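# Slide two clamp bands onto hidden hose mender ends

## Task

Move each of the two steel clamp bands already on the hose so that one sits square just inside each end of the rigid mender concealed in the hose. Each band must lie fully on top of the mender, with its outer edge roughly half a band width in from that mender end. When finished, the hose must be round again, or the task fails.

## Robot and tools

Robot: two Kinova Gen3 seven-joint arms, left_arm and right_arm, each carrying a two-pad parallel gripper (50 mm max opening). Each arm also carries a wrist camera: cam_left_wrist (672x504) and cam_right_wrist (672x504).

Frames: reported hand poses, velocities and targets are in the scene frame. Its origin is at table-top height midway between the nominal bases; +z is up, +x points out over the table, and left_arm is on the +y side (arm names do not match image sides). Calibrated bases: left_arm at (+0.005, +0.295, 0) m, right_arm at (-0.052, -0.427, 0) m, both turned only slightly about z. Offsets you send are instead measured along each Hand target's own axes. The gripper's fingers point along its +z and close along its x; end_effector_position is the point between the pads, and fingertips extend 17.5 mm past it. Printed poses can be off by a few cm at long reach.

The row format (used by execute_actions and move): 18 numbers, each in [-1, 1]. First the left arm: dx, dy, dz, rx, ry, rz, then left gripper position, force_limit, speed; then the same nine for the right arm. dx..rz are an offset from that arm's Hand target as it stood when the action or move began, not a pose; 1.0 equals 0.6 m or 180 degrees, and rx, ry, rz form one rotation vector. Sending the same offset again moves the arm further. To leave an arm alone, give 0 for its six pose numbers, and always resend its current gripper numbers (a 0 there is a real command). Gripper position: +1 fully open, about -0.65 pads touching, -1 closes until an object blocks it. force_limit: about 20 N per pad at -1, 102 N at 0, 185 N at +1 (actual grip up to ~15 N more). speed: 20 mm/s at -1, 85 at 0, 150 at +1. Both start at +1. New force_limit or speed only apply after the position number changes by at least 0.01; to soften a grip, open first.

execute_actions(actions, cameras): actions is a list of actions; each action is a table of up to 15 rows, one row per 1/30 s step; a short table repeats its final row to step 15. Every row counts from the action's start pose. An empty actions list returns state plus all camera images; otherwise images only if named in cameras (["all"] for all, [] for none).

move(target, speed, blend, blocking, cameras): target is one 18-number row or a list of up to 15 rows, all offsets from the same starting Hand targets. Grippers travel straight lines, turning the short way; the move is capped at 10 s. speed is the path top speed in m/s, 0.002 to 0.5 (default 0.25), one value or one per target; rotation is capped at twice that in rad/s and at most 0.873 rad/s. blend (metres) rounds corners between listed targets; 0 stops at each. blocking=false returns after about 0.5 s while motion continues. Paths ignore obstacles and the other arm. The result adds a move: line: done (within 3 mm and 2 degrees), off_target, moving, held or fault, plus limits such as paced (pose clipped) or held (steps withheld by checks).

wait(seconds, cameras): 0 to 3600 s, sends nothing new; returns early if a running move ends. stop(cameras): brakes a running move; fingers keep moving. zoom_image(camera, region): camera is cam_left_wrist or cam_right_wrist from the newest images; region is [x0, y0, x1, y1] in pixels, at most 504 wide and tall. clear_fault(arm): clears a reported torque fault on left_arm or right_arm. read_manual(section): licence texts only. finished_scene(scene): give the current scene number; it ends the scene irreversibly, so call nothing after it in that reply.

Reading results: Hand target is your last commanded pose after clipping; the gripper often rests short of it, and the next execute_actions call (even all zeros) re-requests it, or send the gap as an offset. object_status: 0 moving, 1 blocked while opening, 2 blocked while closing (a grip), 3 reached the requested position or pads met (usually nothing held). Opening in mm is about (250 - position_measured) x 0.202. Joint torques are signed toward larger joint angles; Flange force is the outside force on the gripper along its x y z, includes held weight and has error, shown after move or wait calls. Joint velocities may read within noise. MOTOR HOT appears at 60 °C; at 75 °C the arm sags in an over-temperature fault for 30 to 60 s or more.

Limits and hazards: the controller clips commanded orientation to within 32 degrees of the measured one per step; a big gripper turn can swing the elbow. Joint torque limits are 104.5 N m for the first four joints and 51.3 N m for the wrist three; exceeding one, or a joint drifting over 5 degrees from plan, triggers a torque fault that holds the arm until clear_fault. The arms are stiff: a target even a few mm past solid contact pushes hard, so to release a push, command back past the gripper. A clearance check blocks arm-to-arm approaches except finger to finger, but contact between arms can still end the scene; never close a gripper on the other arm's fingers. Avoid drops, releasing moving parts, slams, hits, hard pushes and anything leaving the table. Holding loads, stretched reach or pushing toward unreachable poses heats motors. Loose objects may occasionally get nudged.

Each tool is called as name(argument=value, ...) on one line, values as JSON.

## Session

Solved. Now scene 2.

execute_actions(actions=[])

Scene clock: 0.00 s.
left_arm: end_effector_position=(+0.2375, -0.0665, +0.2671) position_measured=2 object_status=3 end_effector_quat_wxyz=(-0.027, -0.666, +0.745, -0.004) | right_arm: end_effector_position=(+0.3330, -0.5906, +0.1757) position_measured=4 object_status=3 end_effector_quat_wxyz=(-0.121, +0.830, -0.529, +0.130)
Joint positions: left_arm=[0.582 0.32 0.51 1.578 -0.107 1.266 -0.636] | right_arm=[0.21 0.234 0.39 2.086 -0.564 0.648 -0.145]
Joint velocities: within noise
Joint torques (N m): no reading
Flange force (N): no reading
Hand target: left_arm +0.2375, -0.0665, +0.2671; -0.027, -0.666, +0.745, -0.004 | right_arm +0.3330, -0.5906, +0.1757; -0.121, +0.830, -0.529, +0.130
Tool commands: left_gripper/position=+1.0 left_gripper/force_limit=+1.0 left_gripper/speed=+1.0 right_gripper/position=+0.992157 right_gripper/force_limit=+1.0 right_gripper/speed=+1.0
camera_calibration:
cam_left_wrist: T_world_to_cam=[[-0.09014, -0.99394, 0.06287, -0.06669], [-0.99419, 0.09353, 0.05325, 0.28513], [-0.05881, -0.05771, -0.9966, 0.44551]] pos_world=[0.30366, -0.06725, 0.43301]
cam_right_wrist: T_world_to_cam=[[0.42985, -0.89821, 0.09194, -0.69664], [-0.84054, -0.43527, -0.32253, 0.13293], [0.32971, 0.06136, -0.94208, 0.26213]] pos_world=[0.32476, -0.58395, 0.35387]

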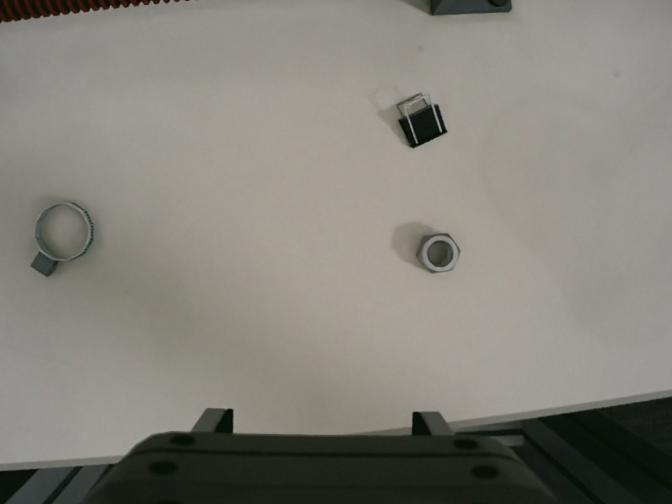

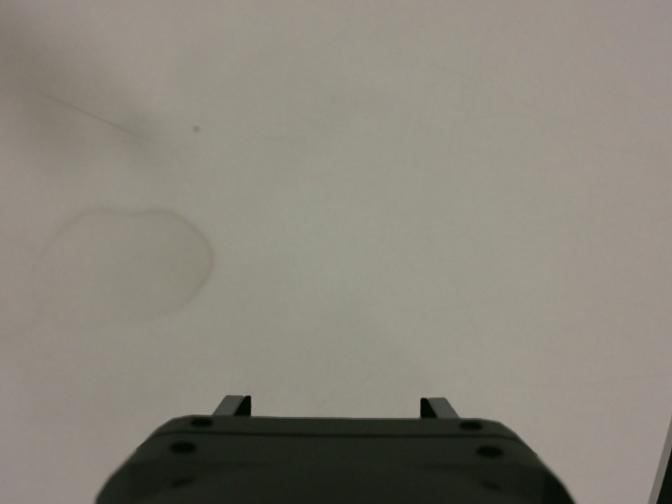

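move(target=[-0.131,-0.235,-0.168,0.0104,-0.0139,-0.0356,0.6,-1,-1,0,0,0,0,0,0,0.992157,1,1], cameras=["cam_left_wrist"])

zoom_image(camera="cam_left_wrist", region=[80, 120, 584, 400])

Scene clock: 11.37 s.
left_arm: end_effector_position=(+0.3899, -0.0001, +0.3599) position_measured=63 object_status=3 end_effector_quat_wxyz=(+0.000, +0.707, -0.707, +0.000) | right_arm: end_effector_position=(+0.3330, -0.5906, +0.1757) position_measured=4 object_status=3 end_effector_quat_wxyz=(-0.121, +0.830, -0.529, +0.130)
Joint positions: left_arm=[0.415 0.436 0.427 1.097 -0.176 1.642 -0.831] | right_arm=[0.21 0.234 0.39 2.086 -0.564 0.648 -0.145]
Joint torques (N m): left_arm=[0.84 -18.37 1.42 -10.38 -0.02 -0.37 0.23] | right_arm=[-0.6 -12.02 -0.1 -9.6 -0.6 -0.62 0.27]
Flange force (N): left_arm=[-3.1 0.7 2.0] | right_arm=[-3.4 3.2 -1.3]
Hand target: left_arm +0.3899, -0.0001, +0.3599; +0.000, +0.707, -0.707, +0.000 | right_arm +0.3330, -0.5906, +0.1757; -0.121, +0.830, -0.529, +0.130
Off the commanded pose: left_arm 0.000 m, 0 deg | right_arm 0.000 m, 0 deg.
move: done
cam_left_wrist: T_world_to_cam=[[0.02016, -0.99963, 0.01803, -0.01971], [-0.99955, -0.01976, 0.02234, 0.43866], [-0.02198, -0.01847, -0.99959, 0.53749]] pos_world=[0.45067, -0.00111, 0.52782]

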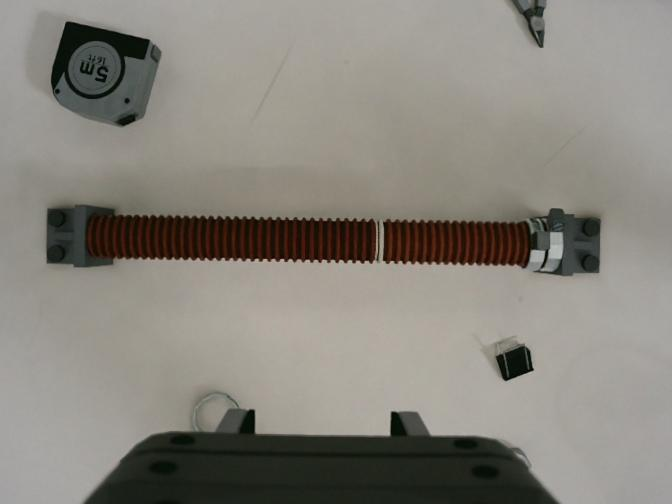

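Scaled by 1.000.

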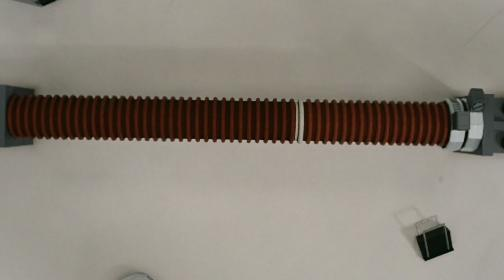

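move(target=[[0.065,-0.0967,0.4167,0,0,-0.5,0.6,-1,-1,0,0,0,0,0,0,0.992157,1,1]], speed=0.25, cameras=["cam_left_wrist"])

Scene clock: 21.87 s.
left_arm: end_effector_position=(+0.4478, -0.0392, +0.1098) position_measured=63 object_status=3 end_effector_quat_wxyz=(+0.000, +1.000, +0.000, +0.000) | right_arm: end_effector_position=(+0.3330, -0.5906, +0.1757) position_measured=4 object_status=3 end_effector_quat_wxyz=(-0.121, +0.830, -0.529, +0.130)
Joint positions: left_arm=[0.634 0.733 0.036 1.361 -0.027 1.048 0.621] | right_arm=[0.21 0.234 0.39 2.086 -0.564 0.648 -0.145]
Joint torques (N m): left_arm=[0.85 -23.22 0.2 -9.29 0 -0.27 0.22] | right_arm=[-0.56 -12.03 -0.15 -9.61 -0.6 -0.63 0.26]
Flange force (N): left_arm=[-0.3 -2.7 1.3] | right_arm=[-3.4 3.2 -1.3]
Hand target: left_arm +0.4478, -0.0392, +0.1098; +0.000, +1.000, +0.000, +0.000 | right_arm +0.3330, -0.5906, +0.1757; -0.121, +0.830, -0.529, +0.130
Off the commanded pose: left_arm 0.000 m, 0 deg | right_arm 0.000 m, 0 deg.
move: done
cam_left_wrist: T_world_to_cam=[[0.99965, 0.02015, 0.01723, -0.45397], [0.01977, -0.99956, 0.02223, 0.00651], [0.01767, -0.02188, -0.9996, 0.27025]] pos_world=[0.44891, 0.02157, 0.27782]

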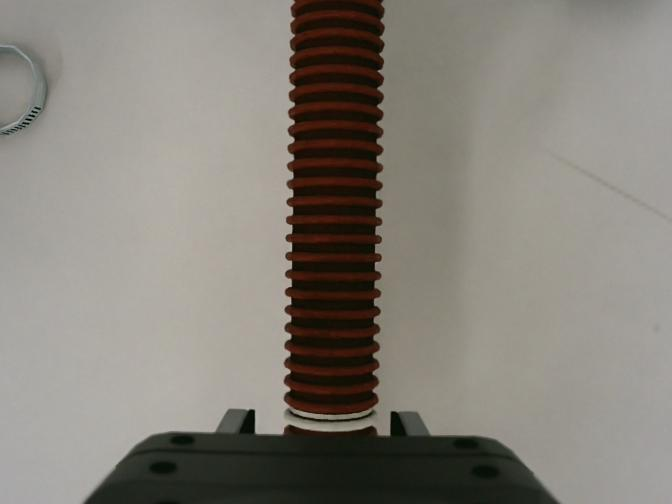

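move(target=[[0.0053,0,0.1063,0,0,0,0.6,-1,-1,0,0,0,0,0,0,0.992157,1,1],[0.0053,0,0.1064,0,0,0,0.274,-1,-1,0,0,0,0,0,0,0.992157,1,1]], speed=0.1)

move(target=[[0,0,0,0,0,0,0.6,-1,-1,0,0,0,0,0,0,0.992157,1,1],[0,-0.05,0,0,0,0,0.274,-1,-1,0,0,0,0,0,0,0.992157,1,1]], speed=0.1)

move(target=[[0,0,0,0,0,0,0.6,-1,-1,0,0,0,0,0,0,0.992157,1,1],[0,0.1,0,0,0,0,0.274,-1,-1,0,0,0,0,0,0,0.992157,1,1]], speed=0.1)

Scene clock: 31.50 s.
left_arm: end_effector_position=(+0.4509, -0.0393, +0.0460) position_measured=97 object_status=2 end_effector_quat_wxyz=(+0.000, +1.000, +0.000, +0.000) | right_arm: end_effector_position=(+0.3330, -0.5906, +0.1757) position_measured=4 object_status=3 end_effector_quat_wxyz=(-0.121, +0.830, -0.529, +0.130)
Joint positions: left_arm=[0.634 0.825 0.031 1.411 -0.028 0.907 0.619] | right_arm=[0.21 0.234 0.39 2.086 -0.564 0.648 -0.145]
Joint torques (N m): left_arm=[-0.07 -23.3 -0.61 -8.65 -0.47 -0.55 0.23] | right_arm=[-0.56 -12.03 -0.14 -9.62 -0.61 -0.59 0.27]
Flange force (N): left_arm=[-2.0 -1.9 -0.3] | right_arm=[-3.5 3.2 -1.3]
Hand target: left_arm +0.4510, -0.0393, +0.0460; +0.000, +1.000, +0.000, +0.000 | right_arm +0.3330, -0.5906, +0.1757; -0.121, +0.830, -0.529, +0.130
Off the commanded pose: left_arm 0.000 m, 0 deg | right_arm 0.000 m, 0 deg.
move: done

Scene clock: 33.27 s.
left_arm: end_effector_position=(+0.4509, -0.0093, +0.0460) position_measured=99 object_status=0 end_effector_quat_wxyz=(+0.000, +1.000, +0.000, +0.000) | right_arm: end_effector_position=(+0.3330, -0.5906, +0.1757) position_measured=4 object_status=3 end_effector_quat_wxyz=(-0.121, +0.830, -0.529, +0.130)
Joint positions: left_arm=[0.587 0.792 0.032 1.483 -0.029 0.866 0.574] | right_arm=[0.21 0.234 0.39 2.086 -0.564 0.648 -0.145]
Joint torques (N m): left_arm=[0.1 -22.98 -0.46 -9.23 -0.33 -1.06 0.23] | right_arm=[-0.56 -12.04 -0.11 -9.61 -0.59 -0.62 0.25]
Flange force (N): left_arm=[-3.0 -2.9 -0.2] | right_arm=[-3.4 3.2 -1.2]
Hand target: left_arm +0.4510, -0.0093, +0.0460; +0.000, +1.000, +0.000, +0.000 | right_arm +0.3330, -0.5906, +0.1757; -0.121, +0.830, -0.529, +0.130
Off the commanded pose: left_arm 0.000 m, 0 deg | right_arm 0.000 m, 0 deg.
move: done

Scene clock: 35.37 s.
left_arm: end_effector_position=(+0.4509, -0.0693, +0.0460) position_measured=97 object_status=2 end_effector_quat_wxyz=(+0.000, +1.000, +0.000, +0.000) | right_arm: end_effector_position=(+0.3330, -0.5906, +0.1757) position_measured=4 object_status=3 end_effector_quat_wxyz=(-0.121, +0.830, -0.529, +0.130)
Joint positions: left_arm=[0.678 0.861 0.031 1.33 -0.028 0.952 0.661] | right_arm=[0.21 0.234 0.39 2.086 -0.564 0.648 -0.145]
Joint torques (N m): left_arm=[0.58 -24.5 0.03 -8.9 -0.13 -0.46 0.23] | right_arm=[-0.59 -12.03 -0.13 -9.55 -0.59 -0.63 0.3]
Flange force (N): left_arm=[-0.8 -2.6 0.6] | right_arm=[-3.3 3.0 -1.4]
Hand target: left_arm +0.4509, -0.0693, +0.0460; +0.000, +1.000, +0.000, +0.000 | right_arm +0.3330, -0.5906, +0.1757; -0.121, +0.830, -0.529, +0.130
Off the commanded pose: left_arm 0.000 m, 0 deg | right_arm 0.000 m, 0 deg.
move: done

move(target=[[0,0,0,0,0,0,0.6,-1,-1,0,0,0,0,0,0,0.992157,1,1],[0,0.041667,0,0,0,0,0.274,-1,-1,0,0,0,0,0,0,0.992157,1,1]], speed=0.1)

wait(seconds=0.7)

Scene clock: 40.07 s.
left_arm: end_effector_position=(+0.4509, -0.0943, +0.0460) position_measured=98 object_status=2 end_effector_quat_wxyz=(+0.000, +1.000, +0.000, +0.000) | right_arm: end_effector_position=(+0.3330, -0.5906, +0.1757) position_measured=4 object_status=3 end_effector_quat_wxyz=(-0.121, +0.830, -0.529, +0.130)
Joint positions: left_arm=[0.713 0.894 0.031 1.256 -0.028 0.993 0.694] | right_arm=[0.21 0.234 0.39 2.086 -0.564 0.648 -0.145]
Joint torques (N m): left_arm=[1.27 -25.35 0.65 -8.67 0.2 0 0.26] | right_arm=[-0.58 -12 -0.12 -9.61 -0.59 -0.63 0.27]
Flange force (N): left_arm=[0.9 -2.7 1.5] | right_arm=[-3.4 3.2 -1.3]
Hand target: left_arm +0.4509, -0.0943, +0.0460; +0.000, +1.000, +0.000, +0.000 | right_arm +0.3330, -0.5906, +0.1757; -0.121, +0.830, -0.529, +0.130
Off the commanded pose: left_arm 0.000 m, 0 deg | right_arm 0.000 m, 0 deg.
move: done

Scene clock: 40.77 s.
left_arm: end_effector_position=(+0.4509, -0.0943, +0.0460) position_measured=98 object_status=2 end_effector_quat_wxyz=(+0.000, +1.000, +0.000, +0.000) | right_arm: end_effector_position=(+0.3330, -0.5906, +0.1757) position_measured=4 object_status=3 end_effector_quat_wxyz=(-0.121, +0.830, -0.529, +0.130)
Joint positions: left_arm=[0.713 0.894 0.031 1.256 -0.028 0.993 0.694] | right_arm=[0.21 0.234 0.39 2.086 -0.564 0.648 -0.145]
Joint torques (N m): left_arm=[1.07 -25.33 0.5 -8.67 0.1 -0.01 0.25] | right_arm=[-0.6 -12.02 -0.15 -9.58 -0.59 -0.61 0.28]
Flange force (N): left_arm=[0.7 -2.4 1.5] | right_arm=[-3.3 3.2 -1.3]
Hand target: left_arm +0.4509, -0.0943, +0.0460; +0.000, +1.000, +0.000, +0.000 | right_arm +0.3330, -0.5906, +0.1757; -0.121, +0.830, -0.529, +0.130
Tool commands: left_gripper/position=+0.274 left_gripper/force_limit=-1.0 left_gripper/speed=-1.0 right_gripper/position=+0.992157 right_gripper/force_limit=+1.0 right_gripper/speed=+1.0
Off the commanded pose: left_arm 0.000 m, 0 deg | right_arm 0.000 m, 0 deg.
wait: 0.70 s; at rest by 0.17 s

move(target=[[0,0,0,0,0,0,0.6,-1,-1,0,0,0,0,0,0,0.992157,1,1],[0,0.025,0,0,0,0,0.274,-1,-1,0,0,0,0,0,0,0.992157,1,1]], speed=0.1)

wait(seconds=0.7)

Scene clock: 45.73 s.
left_arm: end_effector_position=(+0.4509, -0.1092, +0.0460) position_measured=109 object_status=0 end_effector_quat_wxyz=(+0.000, +1.000, +0.000, +0.000) | right_arm: end_effector_position=(+0.3330, -0.5906, +0.1757) position_measured=4 object_status=3 end_effector_quat_wxyz=(-0.121, +0.830, -0.529, +0.130)
Joint positions: left_arm=[0.733 0.915 0.031 1.208 -0.028 1.019 0.712] | right_arm=[0.21 0.234 0.39 2.086 -0.564 0.648 -0.145]
Joint torques (N m): left_arm=[1.31 -25.81 0.73 -8.81 0.21 -0.06 0.22] | right_arm=[-0.59 -12.04 -0.14 -9.59 -0.58 -0.61 0.27]
Flange force (N): left_arm=[1.1 -2.6 1.4] | right_arm=[-3.3 3.2 -1.2]
Hand target: left_arm +0.4509, -0.1093, +0.0460; +0.000, +1.000, +0.000, +0.000 | right_arm +0.3330, -0.5906, +0.1757; -0.121, +0.830, -0.529, +0.130
Off the commanded pose: left_arm 0.000 m, 0 deg | right_arm 0.000 m, 0 deg.
move: done

Scene clock: 46.43 s.
left_arm: end_effector_position=(+0.4509, -0.1093, +0.0460) position_measured=109 object_status=2 end_effector_quat_wxyz=(+0.000, +1.000, +0.000, +0.000) | right_arm: end_effector_position=(+0.3330, -0.5906, +0.1757) position_measured=4 object_status=3 end_effector_quat_wxyz=(-0.121, +0.830, -0.529, +0.130)
Joint positions: left_arm=[0.733 0.915 0.031 1.208 -0.028 1.019 0.712] | right_arm=[0.21 0.234 0.39 2.086 -0.564 0.648 -0.145]
Joint torques (N m): left_arm=[1.32 -25.76 0.76 -8.88 0.17 -0.08 0.25] | right_arm=[-0.59 -12 -0.12 -9.61 -0.6 -0.64 0.29]
Flange force (N): left_arm=[0.8 -2.8 1.4] | right_arm=[-3.4 3.1 -1.4]
Hand target: left_arm +0.4509, -0.1093, +0.0460; +0.000, +1.000, +0.000, +0.000 | right_arm +0.3330, -0.5906, +0.1757; -0.121, +0.830, -0.529, +0.130
Tool commands: left_gripper/position=+0.274 left_gripper/force_limit=-1.0 left_gripper/speed=-1.0 right_gripper/position=+0.992157 right_gripper/force_limit=+1.0 right_gripper/speed=+1.0
Off the commanded pose: left_arm 0.000 m, 0 deg | right_arm 0.000 m, 0 deg.
wait: 0.70 s; at rest by 0.17 s

move(target=[[0,0,0,0,0,0,0.6,-1,-1,0,0,0,0,0,0,0.992157,1,1],[0,-0.011667,0,0,0,0,0.274,-1,-1,0,0,0,0,0,0,0.992157,1,1]], speed=0.1)

wait(seconds=0.7)

Scene clock: 50.93 s.
left_arm: end_effector_position=(+0.4509, -0.1023, +0.0460) position_measured=99 object_status=0 end_effector_quat_wxyz=(+0.000, +1.000, +0.000, +0.000) | right_arm: end_effector_position=(+0.3330, -0.5906, +0.1757) position_measured=4 object_status=3 end_effector_quat_wxyz=(-0.121, +0.830, -0.529, +0.130)
Joint positions: left_arm=[0.723 0.905 0.031 1.231 -0.028 1.007 0.704] | right_arm=[0.21 0.234 0.39 2.086 -0.564 0.648 -0.145]
Joint torques (N m): left_arm=[0.78 -25.54 0.19 -8.42 -0.05 0.25 0.25] | right_arm=[-0.56 -12.04 -0.14 -9.57 -0.59 -0.62 0.28]
Flange force (N): left_arm=[1.0 -1.5 1.8] | right_arm=[-3.3 3.1 -1.3]
Hand target: left_arm +0.4509, -0.1023, +0.0460; +0.000, +1.000, +0.000, +0.000 | right_arm +0.3330, -0.5906, +0.1757; -0.121, +0.830, -0.529, +0.130
Off the commanded pose: left_arm 0.000 m, 0 deg | right_arm 0.000 m, 0 deg.
move: done

Scene clock: 51.63 s.
left_arm: end_effector_position=(+0.4509, -0.1023, +0.0460) position_measured=99 object_status=2 end_effector_quat_wxyz=(+0.000, +1.000, +0.000, +0.000) | right_arm: end_effector_position=(+0.3330, -0.5906, +0.1757) position_measured=4 object_status=3 end_effector_quat_wxyz=(-0.121, +0.830, -0.529, +0.130)
Joint positions: left_arm=[0.723 0.905 0.031 1.231 -0.028 1.007 0.704] | right_arm=[0.21 0.234 0.39 2.086 -0.564 0.648 -0.145]
Joint torques (N m): left_arm=[0.76 -25.59 0.23 -8.45 -0.08 0.28 0.24] | right_arm=[-0.55 -12.04 -0.13 -9.6 -0.57 -0.63 0.25]
Flange force (N): left_arm=[0.9 -1.5 1.9] | right_arm=[-3.3 3.2 -1.2]
Hand target: left_arm +0.4509, -0.1023, +0.0460; +0.000, +1.000, +0.000, +0.000 | right_arm +0.3330, -0.5906, +0.1757; -0.121, +0.830, -0.529, +0.130
Tool commands: left_gripper/position=+0.274 left_gripper/force_limit=-1.0 left_gripper/speed=-1.0 right_gripper/position=+0.992157 right_gripper/force_limit=+1.0 right_gripper/speed=+1.0
Off the commanded pose: left_arm 0.000 m, 0 deg | right_arm 0.000 m, 0 deg.
wait: 0.70 s; at rest by 0.17 s

move(target=[[0,0,0,0,0,0,0.6,-1,-1,0,0,0,0,0,0,0.992157,1,1],[0,0.005833,0,0,0,0,0.274,-1,-1,0,0,0,0,0,0,0.992157,1,1]], speed=0.1)

wait(seconds=0.7)

move(target=[[0,0,0,0,0,0,0.6,-1,-1,0,0,0,0,0,0,0.992157,1,1],[0,-0.177,0,0,0,0,0.274,-1,-1,0,0,0,0,0,0,0.992157,1,1]], speed=0.15)

wait(seconds=0.7)

Scene clock: 56.33 s.
left_arm: end_effector_position=(+0.4509, -0.1058, +0.0460) position_measured=102 object_status=0 end_effector_quat_wxyz=(+0.000, +1.000, +0.000, +0.000) | right_arm: end_effector_position=(+0.3330, -0.5906, +0.1757) position_measured=4 object_status=3 end_effector_quat_wxyz=(-0.121, +0.830, -0.529, +0.130)
Joint positions: left_arm=[0.728 0.91 0.031 1.219 -0.028 1.013 0.708] | right_arm=[0.21 0.234 0.39 2.086 -0.564 0.648 -0.145]
Joint torques (N m): left_arm=[0.91 -25.71 0.25 -8.62 -0.02 0.17 0.24] | right_arm=[-0.61 -12.02 -0.12 -9.59 -0.59 -0.61 0.27]
Flange force (N): left_arm=[0.8 -1.9 1.8] | right_arm=[-3.3 3.3 -1.2]
Hand target: left_arm +0.4509, -0.1058, +0.0460; +0.000, +1.000, +0.000, +0.000 | right_arm +0.3330, -0.5906, +0.1757; -0.121, +0.830, -0.529, +0.130
Off the commanded pose: left_arm 0.000 m, 0 deg | right_arm 0.000 m, 0 deg.
move: done

Scene clock: 57.03 s.
left_arm: end_effector_position=(+0.4509, -0.1058, +0.0460) position_measured=102 object_status=2 end_effector_quat_wxyz=(+0.000, +1.000, +0.000, +0.000) | right_arm: end_effector_position=(+0.3330, -0.5906, +0.1757) position_measured=4 object_status=3 end_effector_quat_wxyz=(-0.121, +0.830, -0.529, +0.130)
Joint positions: left_arm=[0.728 0.91 0.031 1.219 -0.028 1.013 0.708] | right_arm=[0.21 0.234 0.39 2.086 -0.564 0.648 -0.145]
Joint torques (N m): left_arm=[0.84 -25.7 0.28 -8.65 -0.02 0.15 0.21] | right_arm=[-0.56 -12.06 -0.14 -9.61 -0.59 -0.62 0.27]
Flange force (N): left_arm=[0.6 -1.9 1.8] | right_arm=[-3.4 3.2 -1.2]
Hand target: left_arm +0.4509, -0.1058, +0.0460; +0.000, +1.000, +0.000, +0.000 | right_arm +0.3330, -0.5906, +0.1757; -0.121, +0.830, -0.529, +0.130
Tool commands: left_gripper/position=+0.274 left_gripper/force_limit=-1.0 left_gripper/speed=-1.0 right_gripper/position=+0.992157 right_gripper/force_limit=+1.0 right_gripper/speed=+1.0
Off the commanded pose: left_arm 0.000 m, 0 deg | right_arm 0.000 m, 0 deg.
wait: 0.70 s; at rest by 0.17 s

Scene clock: 59.47 s.
left_arm: end_effector_position=(+0.4509, +0.0004, +0.0460) position_measured=109 object_status=0 end_effector_quat_wxyz=(+0.000, +1.000, +0.000, +0.000) | right_arm: end_effector_position=(+0.3330, -0.5906, +0.1757) position_measured=4 object_status=3 end_effector_quat_wxyz=(-0.121, +0.830, -0.529, +0.130)
Joint positions: left_arm=[0.572 0.783 0.031 1.505 -0.028 0.854 0.558] | right_arm=[0.21 0.234 0.39 2.086 -0.564 0.648 -0.145]
Joint torques (N m): left_arm=[0.68 -22.78 0.07 -9.08 -0.1 -1 0.23] | right_arm=[-0.6 -12.04 -0.15 -9.58 -0.61 -0.62 0.26]
Flange force (N): left_arm=[-2.3 -3.7 -0.1] | right_arm=[-3.2 3.2 -1.3]
Hand target: left_arm +0.4510, +0.0004, +0.0460; +0.000, +1.000, +0.000, +0.000 | right_arm +0.3330, -0.5906, +0.1757; -0.121, +0.830, -0.529, +0.130
Off the commanded pose: left_arm 0.000 m, 0 deg | right_arm 0.000 m, 0 deg.
move: done

Scene clock: 60.17 s.
left_arm: end_effector_position=(+0.4509, +0.0004, +0.0460) position_measured=109 object_status=2 end_effector_quat_wxyz=(+0.000, +1.000, +0.000, +0.000) | right_arm: end_effector_position=(+0.3330, -0.5906, +0.1757) position_measured=4 object_status=3 end_effector_quat_wxyz=(-0.121, +0.830, -0.529, +0.130)
Joint positions: left_arm=[0.572 0.783 0.031 1.505 -0.028 0.854 0.558] | right_arm=[0.21 0.234 0.39 2.086 -0.564 0.648 -0.145]
Joint torques (N m): left_arm=[0.64 -22.83 0.11 -9.03 -0.07 -0.99 0.23] | right_arm=[-0.57 -12.02 -0.13 -9.58 -0.59 -0.64 0.27]
Flange force (N): left_arm=[-2.2 -3.5 0.0] | right_arm=[-3.3 3.1 -1.4]
Hand target: left_arm +0.4510, +0.0004, +0.0460; +0.000, +1.000, +0.000, +0.000 | right_arm +0.3330, -0.5906, +0.1757; -0.121, +0.830, -0.529, +0.130
Tool commands: left_gripper/position=+0.274 left_gripper/force_limit=-1.0 left_gripper/speed=-1.0 right_gripper/position=+0.992157 right_gripper/force_limit=+1.0 right_gripper/speed=+1.0
Off the commanded pose: left_arm 0.000 m, 0 deg | right_arm 0.000 m, 0 deg.
wait: 0.70 s; at rest by 0.17 s

move(target=[[0,0,0,0,0,0,0.6,-1,-1,0,0,0,0,0,0,0.992157,1,1],[0,0.007833,0,0,0,0,0.274,-1,-1,0,0,0,0,0,0,0.992157,1,1]], speed=0.1)

wait(seconds=0.7)

Scene clock: 64.47 s.
left_arm: end_effector_position=(+0.4509, -0.0043, +0.0460) position_measured=104 object_status=2 end_effector_quat_wxyz=(+0.000, +1.000, +0.000, +0.000) | right_arm: end_effector_position=(+0.3330, -0.5906, +0.1757) position_measured=4 object_status=3 end_effector_quat_wxyz=(-0.121, +0.830, -0.529, +0.130)
Joint positions: left_arm=[0.579 0.787 0.031 1.495 -0.028 0.86 0.566] | right_arm=[0.21 0.234 0.39 2.086 -0.564 0.648 -0.145]
Joint torques (N m): left_arm=[1.26 -22.85 0.74 -9.45 0.23 -1.27 0.26] | right_arm=[-0.52 -12.05 -0.15 -9.64 -0.62 -0.62 0.25]
Flange force (N): left_arm=[-2.5 -5.1 -0.5] | right_arm=[-3.5 3.1 -1.3]
Hand target: left_arm +0.4510, -0.0043, +0.0460; +0.000, +1.000, +0.000, +0.000 | right_arm +0.3330, -0.5906, +0.1757; -0.121, +0.830, -0.529, +0.130
Off the commanded pose: left_arm 0.000 m, 0 deg | right_arm 0.000 m, 0 deg.
move: done

Scene clock: 65.17 s.
left_arm: end_effector_position=(+0.4509, -0.0043, +0.0460) position_measured=104 object_status=2 end_effector_quat_wxyz=(+0.000, +1.000, +0.000, +0.000) | right_arm: end_effector_position=(+0.3330, -0.5906, +0.1757) position_measured=4 object_status=3 end_effector_quat_wxyz=(-0.121, +0.830, -0.529, +0.130)
Joint positions: left_arm=[0.579 0.787 0.031 1.495 -0.028 0.86 0.566] | right_arm=[0.21 0.234 0.39 2.086 -0.564 0.648 -0.145]
Joint torques (N m): left_arm=[1.28 -22.91 0.78 -9.54 0.24 -1.34 0.29] | right_arm=[-0.6 -12.06 -0.19 -9.61 -0.6 -0.63 0.23]
Flange force (N): left_arm=[-2.5 -5.2 -0.5] | right_arm=[-3.2 3.4 -1.2]
Hand target: left_arm +0.4510, -0.0043, +0.0460; +0.000, +1.000, +0.000, +0.000 | right_arm +0.3330, -0.5906, +0.1757; -0.121, +0.830, -0.529, +0.130
Tool commands: left_gripper/position=+0.274 left_gripper/force_limit=-1.0 left_gripper/speed=-1.0 right_gripper/position=+0.992157 right_gripper/force_limit=+1.0 right_gripper/speed=+1.0
Off the commanded pose: left_arm 0.000 m, 0 deg | right_arm 0.000 m, 0 deg.
wait: 0.70 s; at rest by 0.17 s

move(target=[[0,0,0,0,0,0,0.6,-1,-1,0,0,0,0,0,0,0.992157,1,1],[0,0,-0.1,0,0,0,0.6,-1,-1,0,0,0,0,0,0,0.992157,1,1],[-0.11,0.1767,-0.24,0,0,0.5,-0.122,-1,-1,0,0,0,0,0,0,0.992157,1,1]], speed=0.2, cameras=["cam_left_wrist"])

zoom_image(camera="cam_left_wrist", region=[260, 130, 540, 330])

Scene clock: 76.40 s.
left_arm: end_effector_position=(+0.3850, -0.1102, +0.1901) position_measured=171 object_status=0 end_effector_quat_wxyz=(+0.000, +0.707, -0.707, +0.000) | right_arm: end_effector_position=(+0.3330, -0.5906, +0.1757) position_measured=4 object_status=3 end_effector_quat_wxyz=(-0.121, +0.830, -0.529, +0.130)
Joint positions: left_arm=[0.59 0.688 0.452 1.245 -0.294 1.272 -0.587] | right_arm=[0.21 0.234 0.39 2.086 -0.564 0.648 -0.145]
Joint torques (N m): left_arm=[0.82 -22.37 2.58 -9.79 -0.02 -0.35 0.22] | right_arm=[-0.58 -12.02 -0.13 -9.59 -0.59 -0.62 0.27]
Flange force (N): left_arm=[-3.1 0.3 1.4] | right_arm=[-3.3 3.2 -1.3]
Hand target: left_arm +0.3850, -0.1102, +0.1901; +0.000, +0.707, -0.707, +0.000 | right_arm +0.3330, -0.5906, +0.1757; -0.121, +0.830, -0.529, +0.130
Off the commanded pose: left_arm 0.000 m, 0 deg | right_arm 0.000 m, 0 deg.
move: done
cam_left_wrist: T_world_to_cam=[[0.02016, -0.99963, 0.01813, -0.12665], [-0.99956, -0.01976, 0.02225, 0.43541], [-0.02188, -0.01857, -0.99959, 0.36556]] pos_world=[0.44577, -0.11121, 0.35802]

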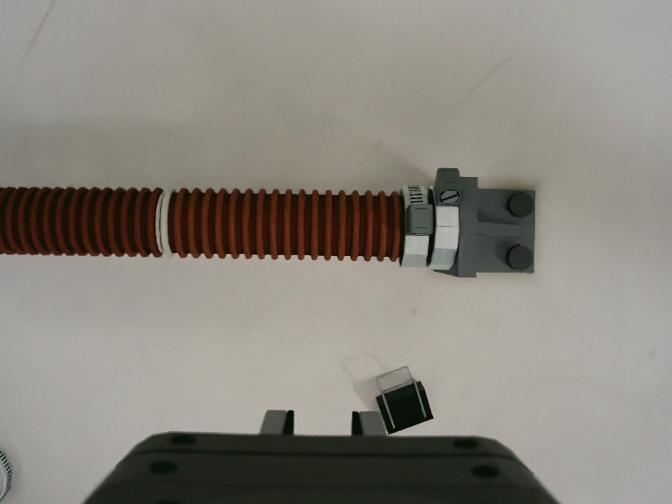

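Scaled by 1.800.

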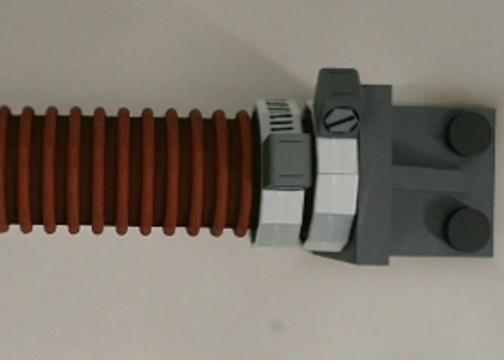

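move(target=[0.0655,-0.0983,0.1333,0,0,0,-0.221,-1,-1,0,0,0,0,0,0,0.992157,1,1], speed=0.15, cameras=["cam_left_wrist"])

zoom_image(camera="cam_left_wrist", region=[230, 300, 430, 450])

Scene clock: 89.37 s.
left_arm: end_effector_position=(+0.4439, -0.1496, +0.1101) position_measured=186 object_status=3 end_effector_quat_wxyz=(+0.000, +0.707, -0.707, +0.000) | right_arm: end_effector_position=(+0.3330, -0.5906, +0.1757) position_measured=4 object_status=3 end_effector_quat_wxyz=(-0.121, +0.830, -0.529, +0.130)
Joint positions: left_arm=[0.629 0.926 0.417 1.033 -0.349 1.245 -0.619] | right_arm=[0.21 0.234 0.39 2.086 -0.564 0.648 -0.145]
Joint torques (N m): left_arm=[0.81 -26.24 2.81 -9.51 -0.04 -0.4 0.23] | right_arm=[-0.59 -12.03 -0.13 -9.59 -0.59 -0.64 0.27]
Flange force (N): left_arm=[-2.7 0.3 1.2] | right_arm=[-3.3 3.2 -1.3]
Hand target: left_arm +0.4439, -0.1495, +0.1101; +0.000, +0.707, -0.707, +0.000 | right_arm +0.3330, -0.5906, +0.1757; -0.121, +0.830, -0.529, +0.130
Off the commanded pose: left_arm 0.000 m, 0 deg | right_arm 0.000 m, 0 deg.
move: done
cam_left_wrist: T_world_to_cam=[[0.02016, -0.99963, 0.01813, -0.16567], [-0.99956, -0.01976, 0.02225, 0.49529], [-0.02188, -0.01857, -0.99959, 0.28615]] pos_world=[0.50467, -0.15051, 0.27802]

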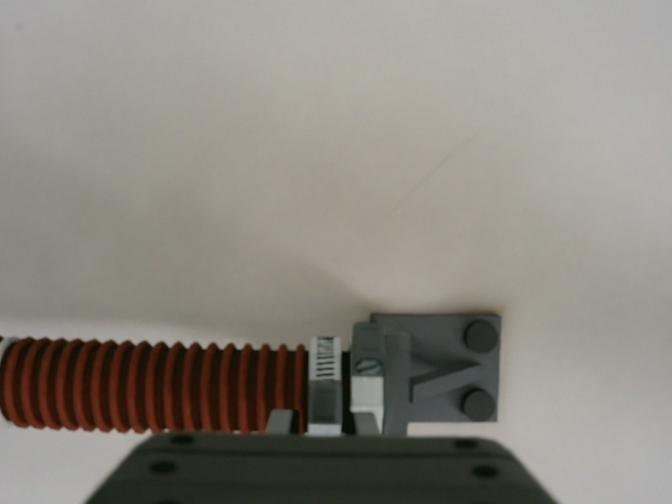

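Scaled by 2.520.

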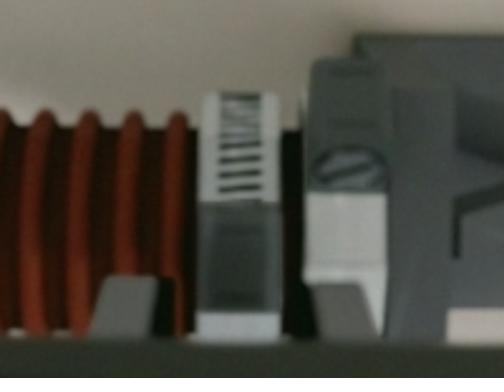

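move(target=[0,0,0.0393,0,0,0,-0.221,-1,-1,0,0,0,0,0,0,0.992157,1,1], speed=0.03, cameras=["cam_left_wrist"])

zoom_image(camera="cam_left_wrist", region=[230, 300, 430, 450])

Scene clock: 95.90 s.
left_arm: end_effector_position=(+0.4439, -0.1496, +0.0867) position_measured=186 object_status=3 end_effector_quat_wxyz=(+0.000, +0.707, -0.707, +0.000) | right_arm: end_effector_position=(+0.3330, -0.5906, +0.1757) position_measured=4 object_status=3 end_effector_quat_wxyz=(-0.121, +0.830, -0.529, +0.130)
Joint positions: left_arm=[0.629 0.95 0.41 1.063 -0.356 1.192 -0.611] | right_arm=[0.21 0.234 0.39 2.086 -0.564 0.648 -0.145]
Joint torques (N m): left_arm=[0.88 -12.39 0.64 -5.24 -0.34 -1.94 0.24] | right_arm=[-0.55 -12.03 -0.17 -9.61 -0.59 -0.65 0.25]
Flange force (N): left_arm=[-8.1 5.5 -22.8] | right_arm=[-3.4 3.2 -1.4]
Hand target: left_arm +0.4439, -0.1496, +0.0865; +0.000, +0.707, -0.707, +0.000 | right_arm +0.3330, -0.5906, +0.1757; -0.121, +0.830, -0.529, +0.130
Off the commanded pose: left_arm 0.000 m, 0 deg | right_arm 0.000 m, 0 deg.
move: done
cam_left_wrist: T_world_to_cam=[[0.02026, -0.99963, 0.01833, -0.16544], [-0.99956, -0.01986, 0.02205, 0.49584], [-0.02168, -0.01877, -0.99959, 0.26263]] pos_world=[0.50467, -0.15061, 0.25462]

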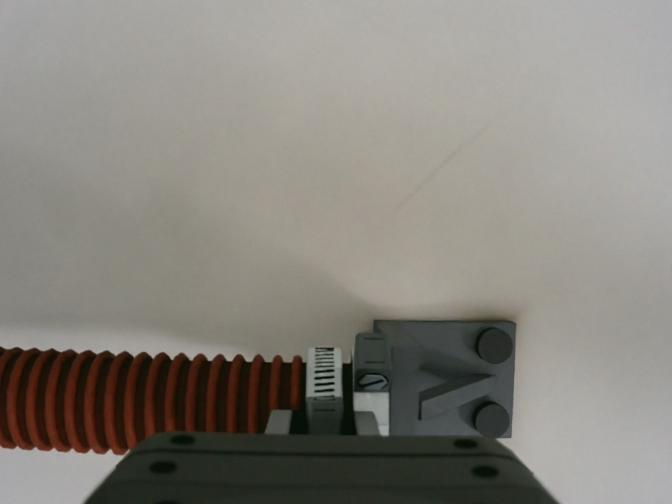

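Scaled by 2.520.

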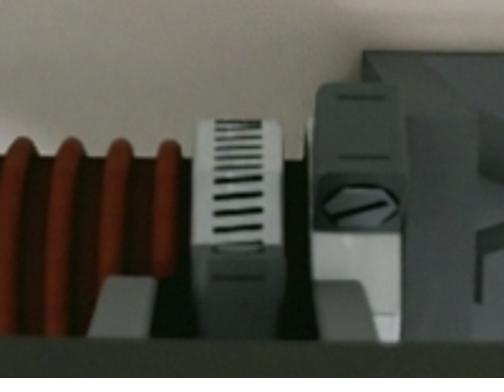

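move(target=[0,0,-0.003,0,0,0,-0.221,-1,-1,0,0,0,0,0,0,0.992157,1,1], speed=0.03)

Scene clock: 98.57 s.
left_arm: end_effector_position=(+0.4438, -0.1495, +0.0882) position_measured=186 object_status=3 end_effector_quat_wxyz=(+0.000, +0.707, -0.707, +0.000) | right_arm: end_effector_position=(+0.3330, -0.5906, +0.1757) position_measured=4 object_status=3 end_effector_quat_wxyz=(-0.121, +0.830, -0.529, +0.130)
Joint positions: left_arm=[0.629 0.949 0.411 1.061 -0.355 1.196 -0.612] | right_arm=[0.21 0.234 0.39 2.086 -0.564 0.648 -0.145]
Joint torques (N m): left_arm=[0.99 -25.56 2.96 -9.08 0.04 -0.35 0.24] | right_arm=[-0.58 -12.03 -0.15 -9.61 -0.61 -0.63 0.26]
Flange force (N): left_arm=[-3.4 0.6 0.1] | right_arm=[-3.4 3.2 -1.3]
Hand target: left_arm +0.4439, -0.1496, +0.0883; +0.000, +0.707, -0.707, +0.000 | right_arm +0.3330, -0.5906, +0.1757; -0.121, +0.830, -0.529, +0.130
Off the commanded pose: left_arm 0.000 m, 0 deg | right_arm 0.000 m, 0 deg.
move: done

move(target=[0,0,-0.0008,0,0,0,-1,-1,-1,0,0,0,0,0,0,0.992157,1,1], speed=0.03, cameras=["cam_left_wrist"])

zoom_image(camera="cam_left_wrist", region=[230, 300, 430, 450])

Scene clock: 101.43 s.
left_arm: end_effector_position=(+0.4439, -0.1496, +0.0888) position_measured=202 object_status=2 end_effector_quat_wxyz=(+0.000, +0.707, -0.707, +0.000) | right_arm: end_effector_position=(+0.3330, -0.5906, +0.1757) position_measured=4 object_status=3 end_effector_quat_wxyz=(-0.121, +0.830, -0.529, +0.130)
Joint positions: left_arm=[0.629 0.948 0.411 1.06 -0.355 1.197 -0.612] | right_arm=[0.21 0.234 0.39 2.086 -0.564 0.648 -0.145]
Joint torques (N m): left_arm=[0.87 -26.26 2.88 -9.4 -0.01 -0.33 0.24] | right_arm=[-0.57 -12.04 -0.14 -9.59 -0.59 -0.6 0.27]
Flange force (N): left_arm=[-3.3 0.7 1.2] | right_arm=[-3.4 3.2 -1.2]
Hand target: left_arm +0.4439, -0.1496, +0.0888; +0.000, +0.707, -0.707, +0.000 | right_arm +0.3330, -0.5906, +0.1757; -0.121, +0.830, -0.529, +0.130
Off the commanded pose: left_arm 0.000 m, 0 deg | right_arm 0.000 m, 0 deg.
move: done
cam_left_wrist: T_world_to_cam=[[0.02016, -0.99963, 0.01813, -0.16528], [-0.99956, -0.01976, 0.02225, 0.49576], [-0.02188, -0.01857, -0.99959, 0.26486]] pos_world=[0.50467, -0.15051, 0.25672]

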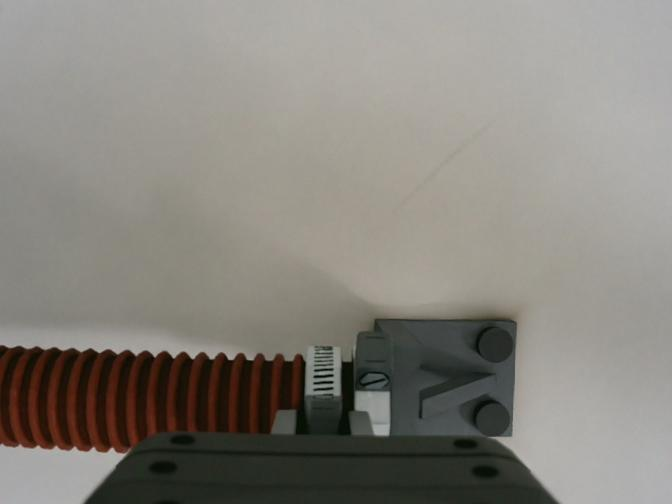

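Scaled by 2.520.

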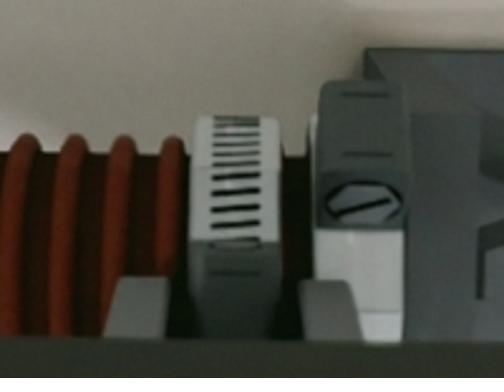

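move(target=[-0.209,0,0,0,0,0,-1,-1,-1,0,0,0,0,0,0,0.992157,1,1], speed=0.04, cameras=["cam_left_wrist"])

Scene clock: 107.10 s.
left_arm: end_effector_position=(+0.4439, -0.0242, +0.0887) position_measured=202 object_status=2 end_effector_quat_wxyz=(+0.000, +0.707, -0.707, +0.000) | right_arm: end_effector_position=(+0.3330, -0.5906, +0.1757) position_measured=4 object_status=3 end_effector_quat_wxyz=(-0.121, +0.830, -0.529, +0.130)
Joint positions: left_arm=[0.399 0.772 0.422 1.445 -0.346 0.998 -0.722] | right_arm=[0.21 0.234 0.39 2.086 -0.564 0.648 -0.145]
Joint torques (N m): left_arm=[0.86 -22.48 2.86 -8.63 0.01 -0.36 0.26] | right_arm=[-0.52 -12 -0.11 -9.59 -0.6 -0.63 0.29]
Flange force (N): left_arm=[-3.1 0.6 0.8] | right_arm=[-3.5 3.0 -1.4]
Hand target: left_arm +0.4440, -0.0242, +0.0887; +0.000, +0.707, -0.707, +0.000 | right_arm +0.3330, -0.5906, +0.1757; -0.121, +0.830, -0.529, +0.130
Off the commanded pose: left_arm 0.000 m, 0 deg | right_arm 0.000 m, 0 deg.
move: done
cam_left_wrist: T_world_to_cam=[[0.02016, -0.99963, 0.01813, -0.04003], [-0.99955, -0.01976, 0.02234, 0.49831], [-0.02198, -0.01857, -0.99959, 0.26724]] pos_world=[0.50477, -0.02521, 0.25672]

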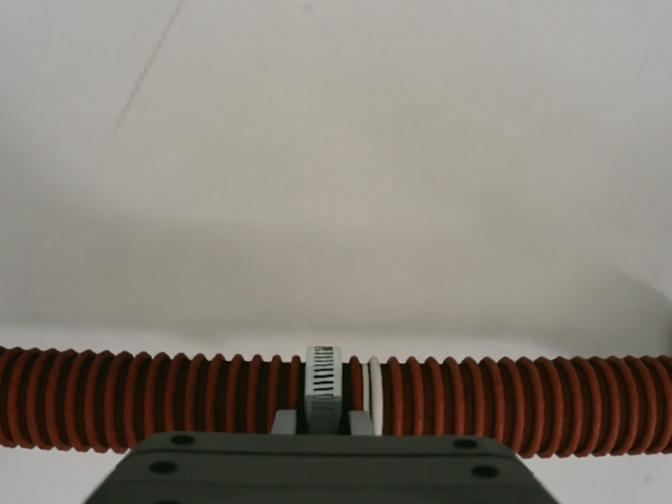

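move(target=[[0,0,0,0,0,0,-0.188,-1,-1,0,0,0,0,0,0,0.992157,1,1],[0,0,-0.05,0,0,0,-0.122,-1,-1,0,0,0,0,0,0,0.992157,1,1],[0.2313,-0.0433,-0.05,0,0,0,-0.122,-1,-1,0,0,0,0,0,0,0.992157,1,1]], speed=[0.05,0.08,0.15], cameras=["cam_left_wrist"])

zoom_image(camera="cam_left_wrist", region=[230, 300, 430, 450])

Scene clock: 148.27 s.
left_arm: end_effector_position=(+0.4699, -0.1629, +0.1188) position_measured=171 object_status=3 end_effector_quat_wxyz=(+0.000, +0.707, -0.707, +0.000) | right_arm: end_effector_position=(+0.3330, -0.5906, +0.1757) position_measured=4 object_status=3 end_effector_quat_wxyz=(-0.121, +0.830, -0.529, +0.130)
Joint positions: left_arm=[0.644 0.995 0.423 0.852 -0.36 1.351 -0.658] | right_arm=[0.21 0.234 0.39 2.086 -0.564 0.648 -0.145]
Joint torques (N m): left_arm=[0.76 -27.5 2.66 -9.87 -0.01 -0.37 0.21] | right_arm=[-0.59 -12.06 -0.13 -9.61 -0.58 -0.64 0.28]
Flange force (N): left_arm=[-3.6 1.5 1.6] | right_arm=[-3.3 3.2 -1.2]
Hand target: left_arm +0.4699, -0.1629, +0.1188; +0.000, +0.707, -0.707, +0.000 | right_arm +0.3330, -0.5906, +0.1757; -0.121, +0.830, -0.529, +0.130
Off the commanded pose: left_arm 0.000 m, 0 deg | right_arm 0.000 m, 0 deg.
move: done
cam_left_wrist: T_world_to_cam=[[0.02026, -0.99963, 0.01803, -0.17977], [-0.99955, -0.01986, 0.02225, 0.5208], [-0.02188, -0.01847, -0.99959, 0.29519]] pos_world=[0.53067, -0.16391, 0.28672]

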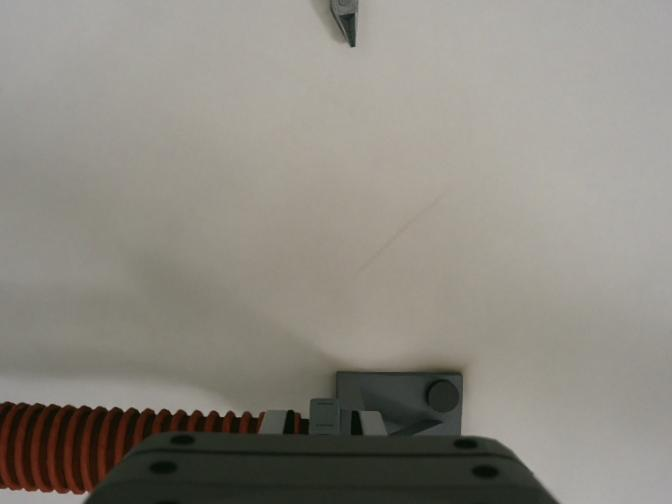

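Scaled by 2.520.

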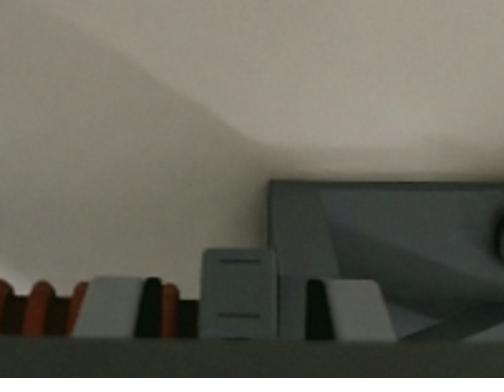

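move(target=[0,0,0.0605,0,0,0,-0.122,-1,-1,0,0,0,0,0,0,0.992157,1,1], speed=0.03)

Scene clock: 156.10 s.
left_arm: end_effector_position=(+0.4700, -0.1631, +0.0830) position_measured=171 object_status=3 end_effector_quat_wxyz=(+0.000, +0.707, -0.707, +0.000) | right_arm: end_effector_position=(+0.3330, -0.5906, +0.1757) position_measured=4 object_status=3 end_effector_quat_wxyz=(-0.121, +0.830, -0.529, +0.130)
Joint positions: left_arm=[0.64 1.027 0.415 0.905 -0.369 1.269 -0.646] | right_arm=[0.21 0.234 0.39 2.086 -0.564 0.648 -0.145]
Joint torques (N m): left_arm=[1.42 10.08 -3.01 2.3 -1.08 -4.36 0.38] | right_arm=[-0.56 -12.06 -0.14 -9.59 -0.58 -0.61 0.28]
Flange force (N): left_arm=[-15.7 12.1 -60.8] | right_arm=[-3.3 3.1 -1.2]
Hand target: left_arm +0.4699, -0.1629, +0.0825; +0.000, +0.707, -0.707, +0.000 | right_arm +0.3330, -0.5906, +0.1757; -0.121, +0.830, -0.529, +0.130
Off the commanded pose: left_arm 0.001 m, 0 deg | right_arm 0.000 m, 0 deg.
move: done

move(target=[0,0,-0.005,0,0,0,-0.122,-1,-1,0,0,0,0,0,0,0.992157,1,1], speed=0.03, cameras=["cam_left_wrist"])

zoom_image(camera="cam_left_wrist", region=[230, 340, 430, 450])

Scene clock: 159.63 s.
left_arm: end_effector_position=(+0.4698, -0.1629, +0.0853) position_measured=171 object_status=3 end_effector_quat_wxyz=(+0.000, +0.707, -0.707, +0.000) | right_arm: end_effector_position=(+0.3330, -0.5906, +0.1757) position_measured=4 object_status=3 end_effector_quat_wxyz=(-0.121, +0.830, -0.529, +0.130)
Joint positions: left_arm=[0.641 1.025 0.415 0.901 -0.368 1.276 -0.647] | right_arm=[0.21 0.234 0.39 2.086 -0.564 0.648 -0.145]
Joint torques (N m): left_arm=[0.76 -16.47 0.88 -3.76 -0.08 0.83 0.19] | right_arm=[-0.55 -12.04 -0.14 -9.58 -0.6 -0.62 0.27]
Flange force (N): left_arm=[-1.7 -0.4 -14.8] | right_arm=[-3.4 3.1 -1.3]
Hand target: left_arm +0.4699, -0.1630, +0.0855; +0.000, +0.707, -0.707, +0.000 | right_arm +0.3330, -0.5906, +0.1757; -0.121, +0.830, -0.529, +0.130
Off the commanded pose: left_arm 0.000 m, 0 deg | right_arm 0.000 m, 0 deg.
move: done
cam_left_wrist: T_world_to_cam=[[0.02016, -0.99964, 0.01783, -0.17906], [-0.99955, -0.01976, 0.02254, 0.52149], [-0.02218, -0.01827, -0.99959, 0.26189]] pos_world=[0.53067, -0.16391, 0.25322]

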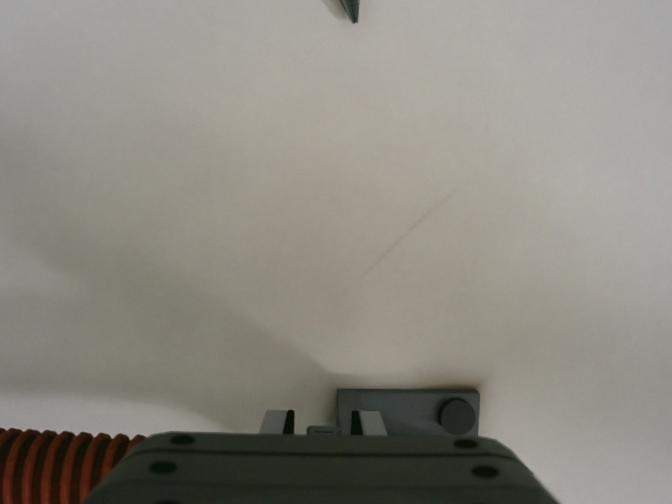

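Scaled by 2.520.

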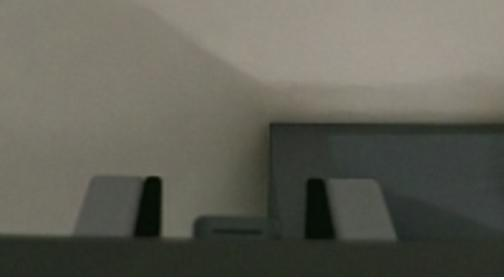

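move(target=[0,0,-0.0016,0,0,0,-0.122,-1,-1,0,0,0,0,0,0,0.992157,1,1], speed=0.03)

execute_actions(actions=[[[0,0,0,0,0,0,-1,-1,-1,0,0,0,0,0,0,0.992157,1,1]]])

wait(seconds=0.5)

Scene clock: 163.53 s.
left_arm: end_effector_position=(+0.4699, -0.1629, +0.0864) position_measured=171 object_status=3 end_effector_quat_wxyz=(+0.000, +0.707, -0.707, +0.000) | right_arm: end_effector_position=(+0.3330, -0.5906, +0.1757) position_measured=4 object_status=3 end_effector_quat_wxyz=(-0.121, +0.830, -0.529, +0.130)
Joint positions: left_arm=[0.64 1.024 0.416 0.9 -0.368 1.278 -0.647] | right_arm=[0.21 0.234 0.39 2.086 -0.564 0.648 -0.145]
Joint torques (N m): left_arm=[0.81 -27.58 2.76 -9.59 -0.01 -0.37 0.24] | right_arm=[-0.57 -12.05 -0.16 -9.59 -0.61 -0.62 0.26]
Flange force (N): left_arm=[-3.3 1.0 1.2] | right_arm=[-3.3 3.2 -1.3]
Hand target: left_arm +0.4699, -0.1629, +0.0864; +0.000, +0.707, -0.707, +0.000 | right_arm +0.3330, -0.5906, +0.1757; -0.121, +0.830, -0.529, +0.130
Off the commanded pose: left_arm 0.000 m, 0 deg | right_arm 0.000 m, 0 deg.
move: done

Scene clock: 164.23 s.
left_arm: end_effector_position=(+0.4698, -0.1630, +0.0864) position_measured=202 object_status=2 end_effector_quat_wxyz=(+0.000, +0.707, -0.707, +0.000) | right_arm: end_effector_position=(+0.3330, -0.5906, +0.1757) position_measured=4 object_status=3 end_effector_quat_wxyz=(-0.121, +0.830, -0.529, +0.130)
Joint positions: left_arm=[0.641 1.024 0.416 0.9 -0.368 1.278 -0.647] | right_arm=[0.21 0.234 0.39 2.086 -0.564 0.648 -0.145]
Joint torques (N m): left_arm=[0.82 -27.58 2.74 -9.54 -0.03 -0.32 0.23] | right_arm=[-0.57 -12.04 -0.14 -9.62 -0.58 -0.6 0.25]
Hand target: left_arm +0.4699, -0.1629, +0.0864; +0.000, +0.707, -0.707, +0.000 | right_arm +0.3330, -0.5906, +0.1757; -0.121, +0.830, -0.529, +0.130
Off the commanded pose: left_arm 0.000 m, 0 deg | right_arm 0.000 m, 0 deg.

Scene clock: 164.73 s.
left_arm: end_effector_position=(+0.4698, -0.1630, +0.0864) position_measured=202 object_status=2 end_effector_quat_wxyz=(+0.000, +0.707, -0.707, +0.000) | right_arm: end_effector_position=(+0.3330, -0.5906, +0.1757) position_measured=4 object_status=3 end_effector_quat_wxyz=(-0.121, +0.830, -0.529, +0.130)
Joint positions: left_arm=[0.641 1.024 0.416 0.9 -0.368 1.278 -0.647] | right_arm=[0.21 0.234 0.39 2.086 -0.564 0.648 -0.145]
Joint torques (N m): left_arm=[0.76 -27.53 2.75 -9.57 -0.05 -0.36 0.19] | right_arm=[-0.56 -12.03 -0.13 -9.62 -0.57 -0.64 0.27]
Flange force (N): left_arm=[-3.2 1.1 1.2] | right_arm=[-3.4 3.2 -1.2]
Hand target: left_arm +0.4699, -0.1629, +0.0864; +0.000, +0.707, -0.707, +0.000 | right_arm +0.3330, -0.5906, +0.1757; -0.121, +0.830, -0.529, +0.130
Tool commands: left_gripper/position=-1.0 left_gripper/force_limit=-1.0 left_gripper/speed=-1.0 right_gripper/position=+0.992157 right_gripper/force_limit=+1.0 right_gripper/speed=+1.0
Off the commanded pose: left_arm 0.000 m, 0 deg | right_arm 0.000 m, 0 deg.
wait: 0.50 s; at rest by 0.17 s

move(target=[-0.1275,0,0,0,0,0,-1,-1,-1,0,0,0,0,0,0,0.992157,1,1], speed=0.04)

move(target=[[0,0,0,0,0,0,-0.122,-1,-1,0,0,0,0,0,0,0.992157,1,1],[0,0,-0.06,0,0,0,-0.122,-1,-1,0,0,0,0,0,0,0.992157,1,1],[-0.055,0.14,-0.18,0,0,0,-0.122,-1,-1,0,0,0,0,0,0,0.992157,1,1]], speed=[0.05,0.08,0.15], cameras=["cam_left_wrist"])

zoom_image(camera="cam_left_wrist", region=[150, 130, 500, 330])

Scene clock: 171.57 s.
left_arm: end_effector_position=(+0.4699, -0.0865, +0.0864) position_measured=202 object_status=2 end_effector_quat_wxyz=(+0.000, +0.707, -0.707, +0.000) | right_arm: end_effector_position=(+0.3330, -0.5906, +0.1757) position_measured=4 object_status=3 end_effector_quat_wxyz=(-0.121, +0.830, -0.529, +0.130)
Joint positions: left_arm=[0.5 0.898 0.421 1.184 -0.36 1.131 -0.693] | right_arm=[0.21 0.234 0.39 2.086 -0.564 0.648 -0.145]
Joint torques (N m): left_arm=[0.9 -25.29 3.01 -9.14 -0.03 -0.35 0.26] | right_arm=[-0.6 -12.08 -0.17 -9.61 -0.61 -0.61 0.27]
Flange force (N): left_arm=[-3.0 0.5 1.1] | right_arm=[-3.3 3.2 -1.2]
Hand target: left_arm +0.4699, -0.0865, +0.0864; +0.000, +0.707, -0.707, +0.000 | right_arm +0.3330, -0.5906, +0.1757; -0.121, +0.830, -0.529, +0.130
Off the commanded pose: left_arm 0.000 m, 0 deg | right_arm 0.000 m, 0 deg.
move: done

Scene clock: 173.90 s.
left_arm: end_effector_position=(+0.3860, -0.0533, +0.1944) position_measured=171 object_status=3 end_effector_quat_wxyz=(+0.000, +0.707, -0.707, +0.000) | right_arm: end_effector_position=(+0.3330, -0.5906, +0.1757) position_measured=4 object_status=3 end_effector_quat_wxyz=(-0.121, +0.830, -0.529, +0.130)
Joint positions: left_arm=[0.466 0.596 0.478 1.402 -0.279 1.21 -0.653] | right_arm=[0.21 0.234 0.39 2.086 -0.564 0.648 -0.145]
Joint torques (N m): left_arm=[0.74 -20.34 2.52 -9.63 0.02 -0.39 0.25] | right_arm=[-0.57 -12.03 -0.16 -9.61 -0.59 -0.61 0.28]
Flange force (N): left_arm=[-2.8 0.3 1.2] | right_arm=[-3.4 3.2 -1.3]
Hand target: left_arm +0.3860, -0.0533, +0.1944; +0.000, +0.707, -0.707, +0.000 | right_arm +0.3330, -0.5906, +0.1757; -0.121, +0.830, -0.529, +0.130
Off the commanded pose: left_arm 0.000 m, 0 deg | right_arm 0.000 m, 0 deg.
move: done
cam_left_wrist: T_world_to_cam=[[0.02016, -0.99963, 0.01803, -0.06983], [-0.99955, -0.01976, 0.02234, 0.4374], [-0.02198, -0.01847, -0.99959, 0.37099]] pos_world=[0.44677, -0.05431, 0.36232]

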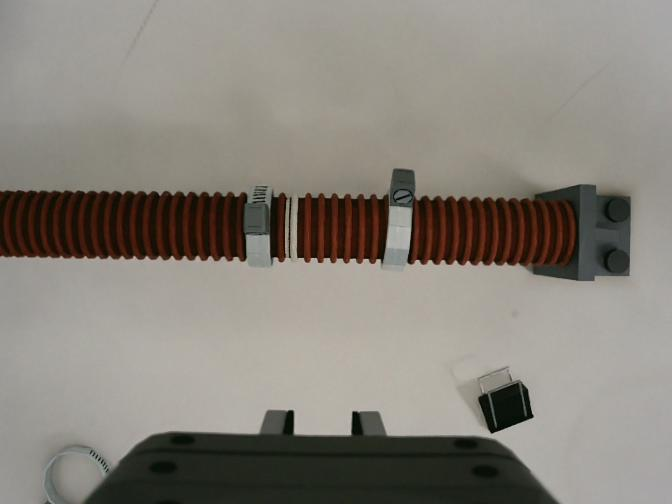

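Scaled by 1.440.

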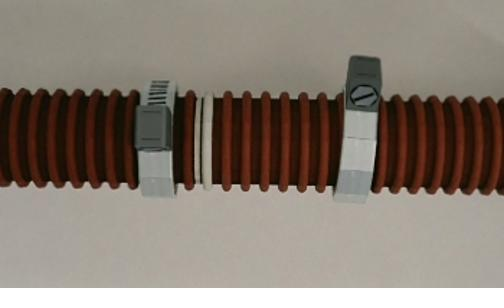

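move(target=[0.055,0.0,0.06,0,0,0,-0.122,-1,-1,0,0,0,0,0,0,0.992157,1,1], speed=0.15, cameras=["cam_left_wrist"])

zoom_image(camera="cam_left_wrist", region=[240, 120, 460, 300])

Scene clock: 181.30 s.
left_arm: end_effector_position=(+0.3859, -0.0864, +0.1585) position_measured=171 object_status=3 end_effector_quat_wxyz=(+0.000, +0.707, -0.707, +0.000) | right_arm: end_effector_position=(+0.3330, -0.5906, +0.1757) position_measured=4 object_status=3 end_effector_quat_wxyz=(-0.121, +0.830, -0.529, +0.130)
Joint positions: left_arm=[0.536 0.682 0.461 1.371 -0.31 1.16 -0.593] | right_arm=[0.21 0.234 0.39 2.086 -0.564 0.648 -0.145]
Joint torques (N m): left_arm=[0.82 -21.75 2.7 -9.41 -0.03 -0.38 0.23] | right_arm=[-0.57 -12.05 -0.12 -9.6 -0.59 -0.62 0.27]
Flange force (N): left_arm=[-3.0 0.2 1.1] | right_arm=[-3.4 3.2 -1.2]
Hand target: left_arm +0.3859, -0.0864, +0.1584; +0.000, +0.707, -0.707, +0.000 | right_arm +0.3330, -0.5906, +0.1757; -0.121, +0.830, -0.529, +0.130
Off the commanded pose: left_arm 0.000 m, 0 deg | right_arm 0.000 m, 0 deg.
move: done
cam_left_wrist: T_world_to_cam=[[0.02016, -0.99963, 0.01803, -0.10217], [-0.99956, -0.01976, 0.02224, 0.43759], [-0.02188, -0.01847, -0.99959, 0.33445]] pos_world=[0.44677, -0.08731, 0.32642]

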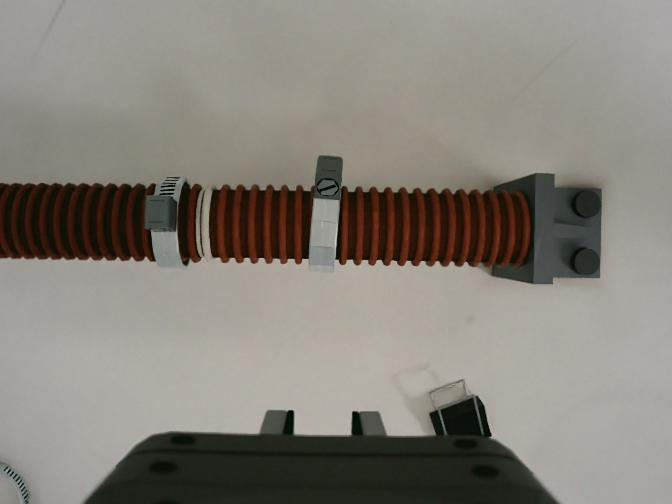

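Scaled by 2.291.

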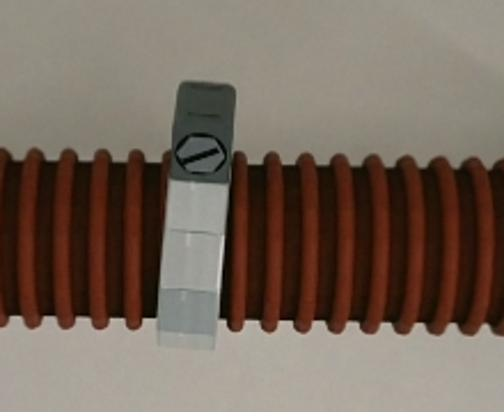

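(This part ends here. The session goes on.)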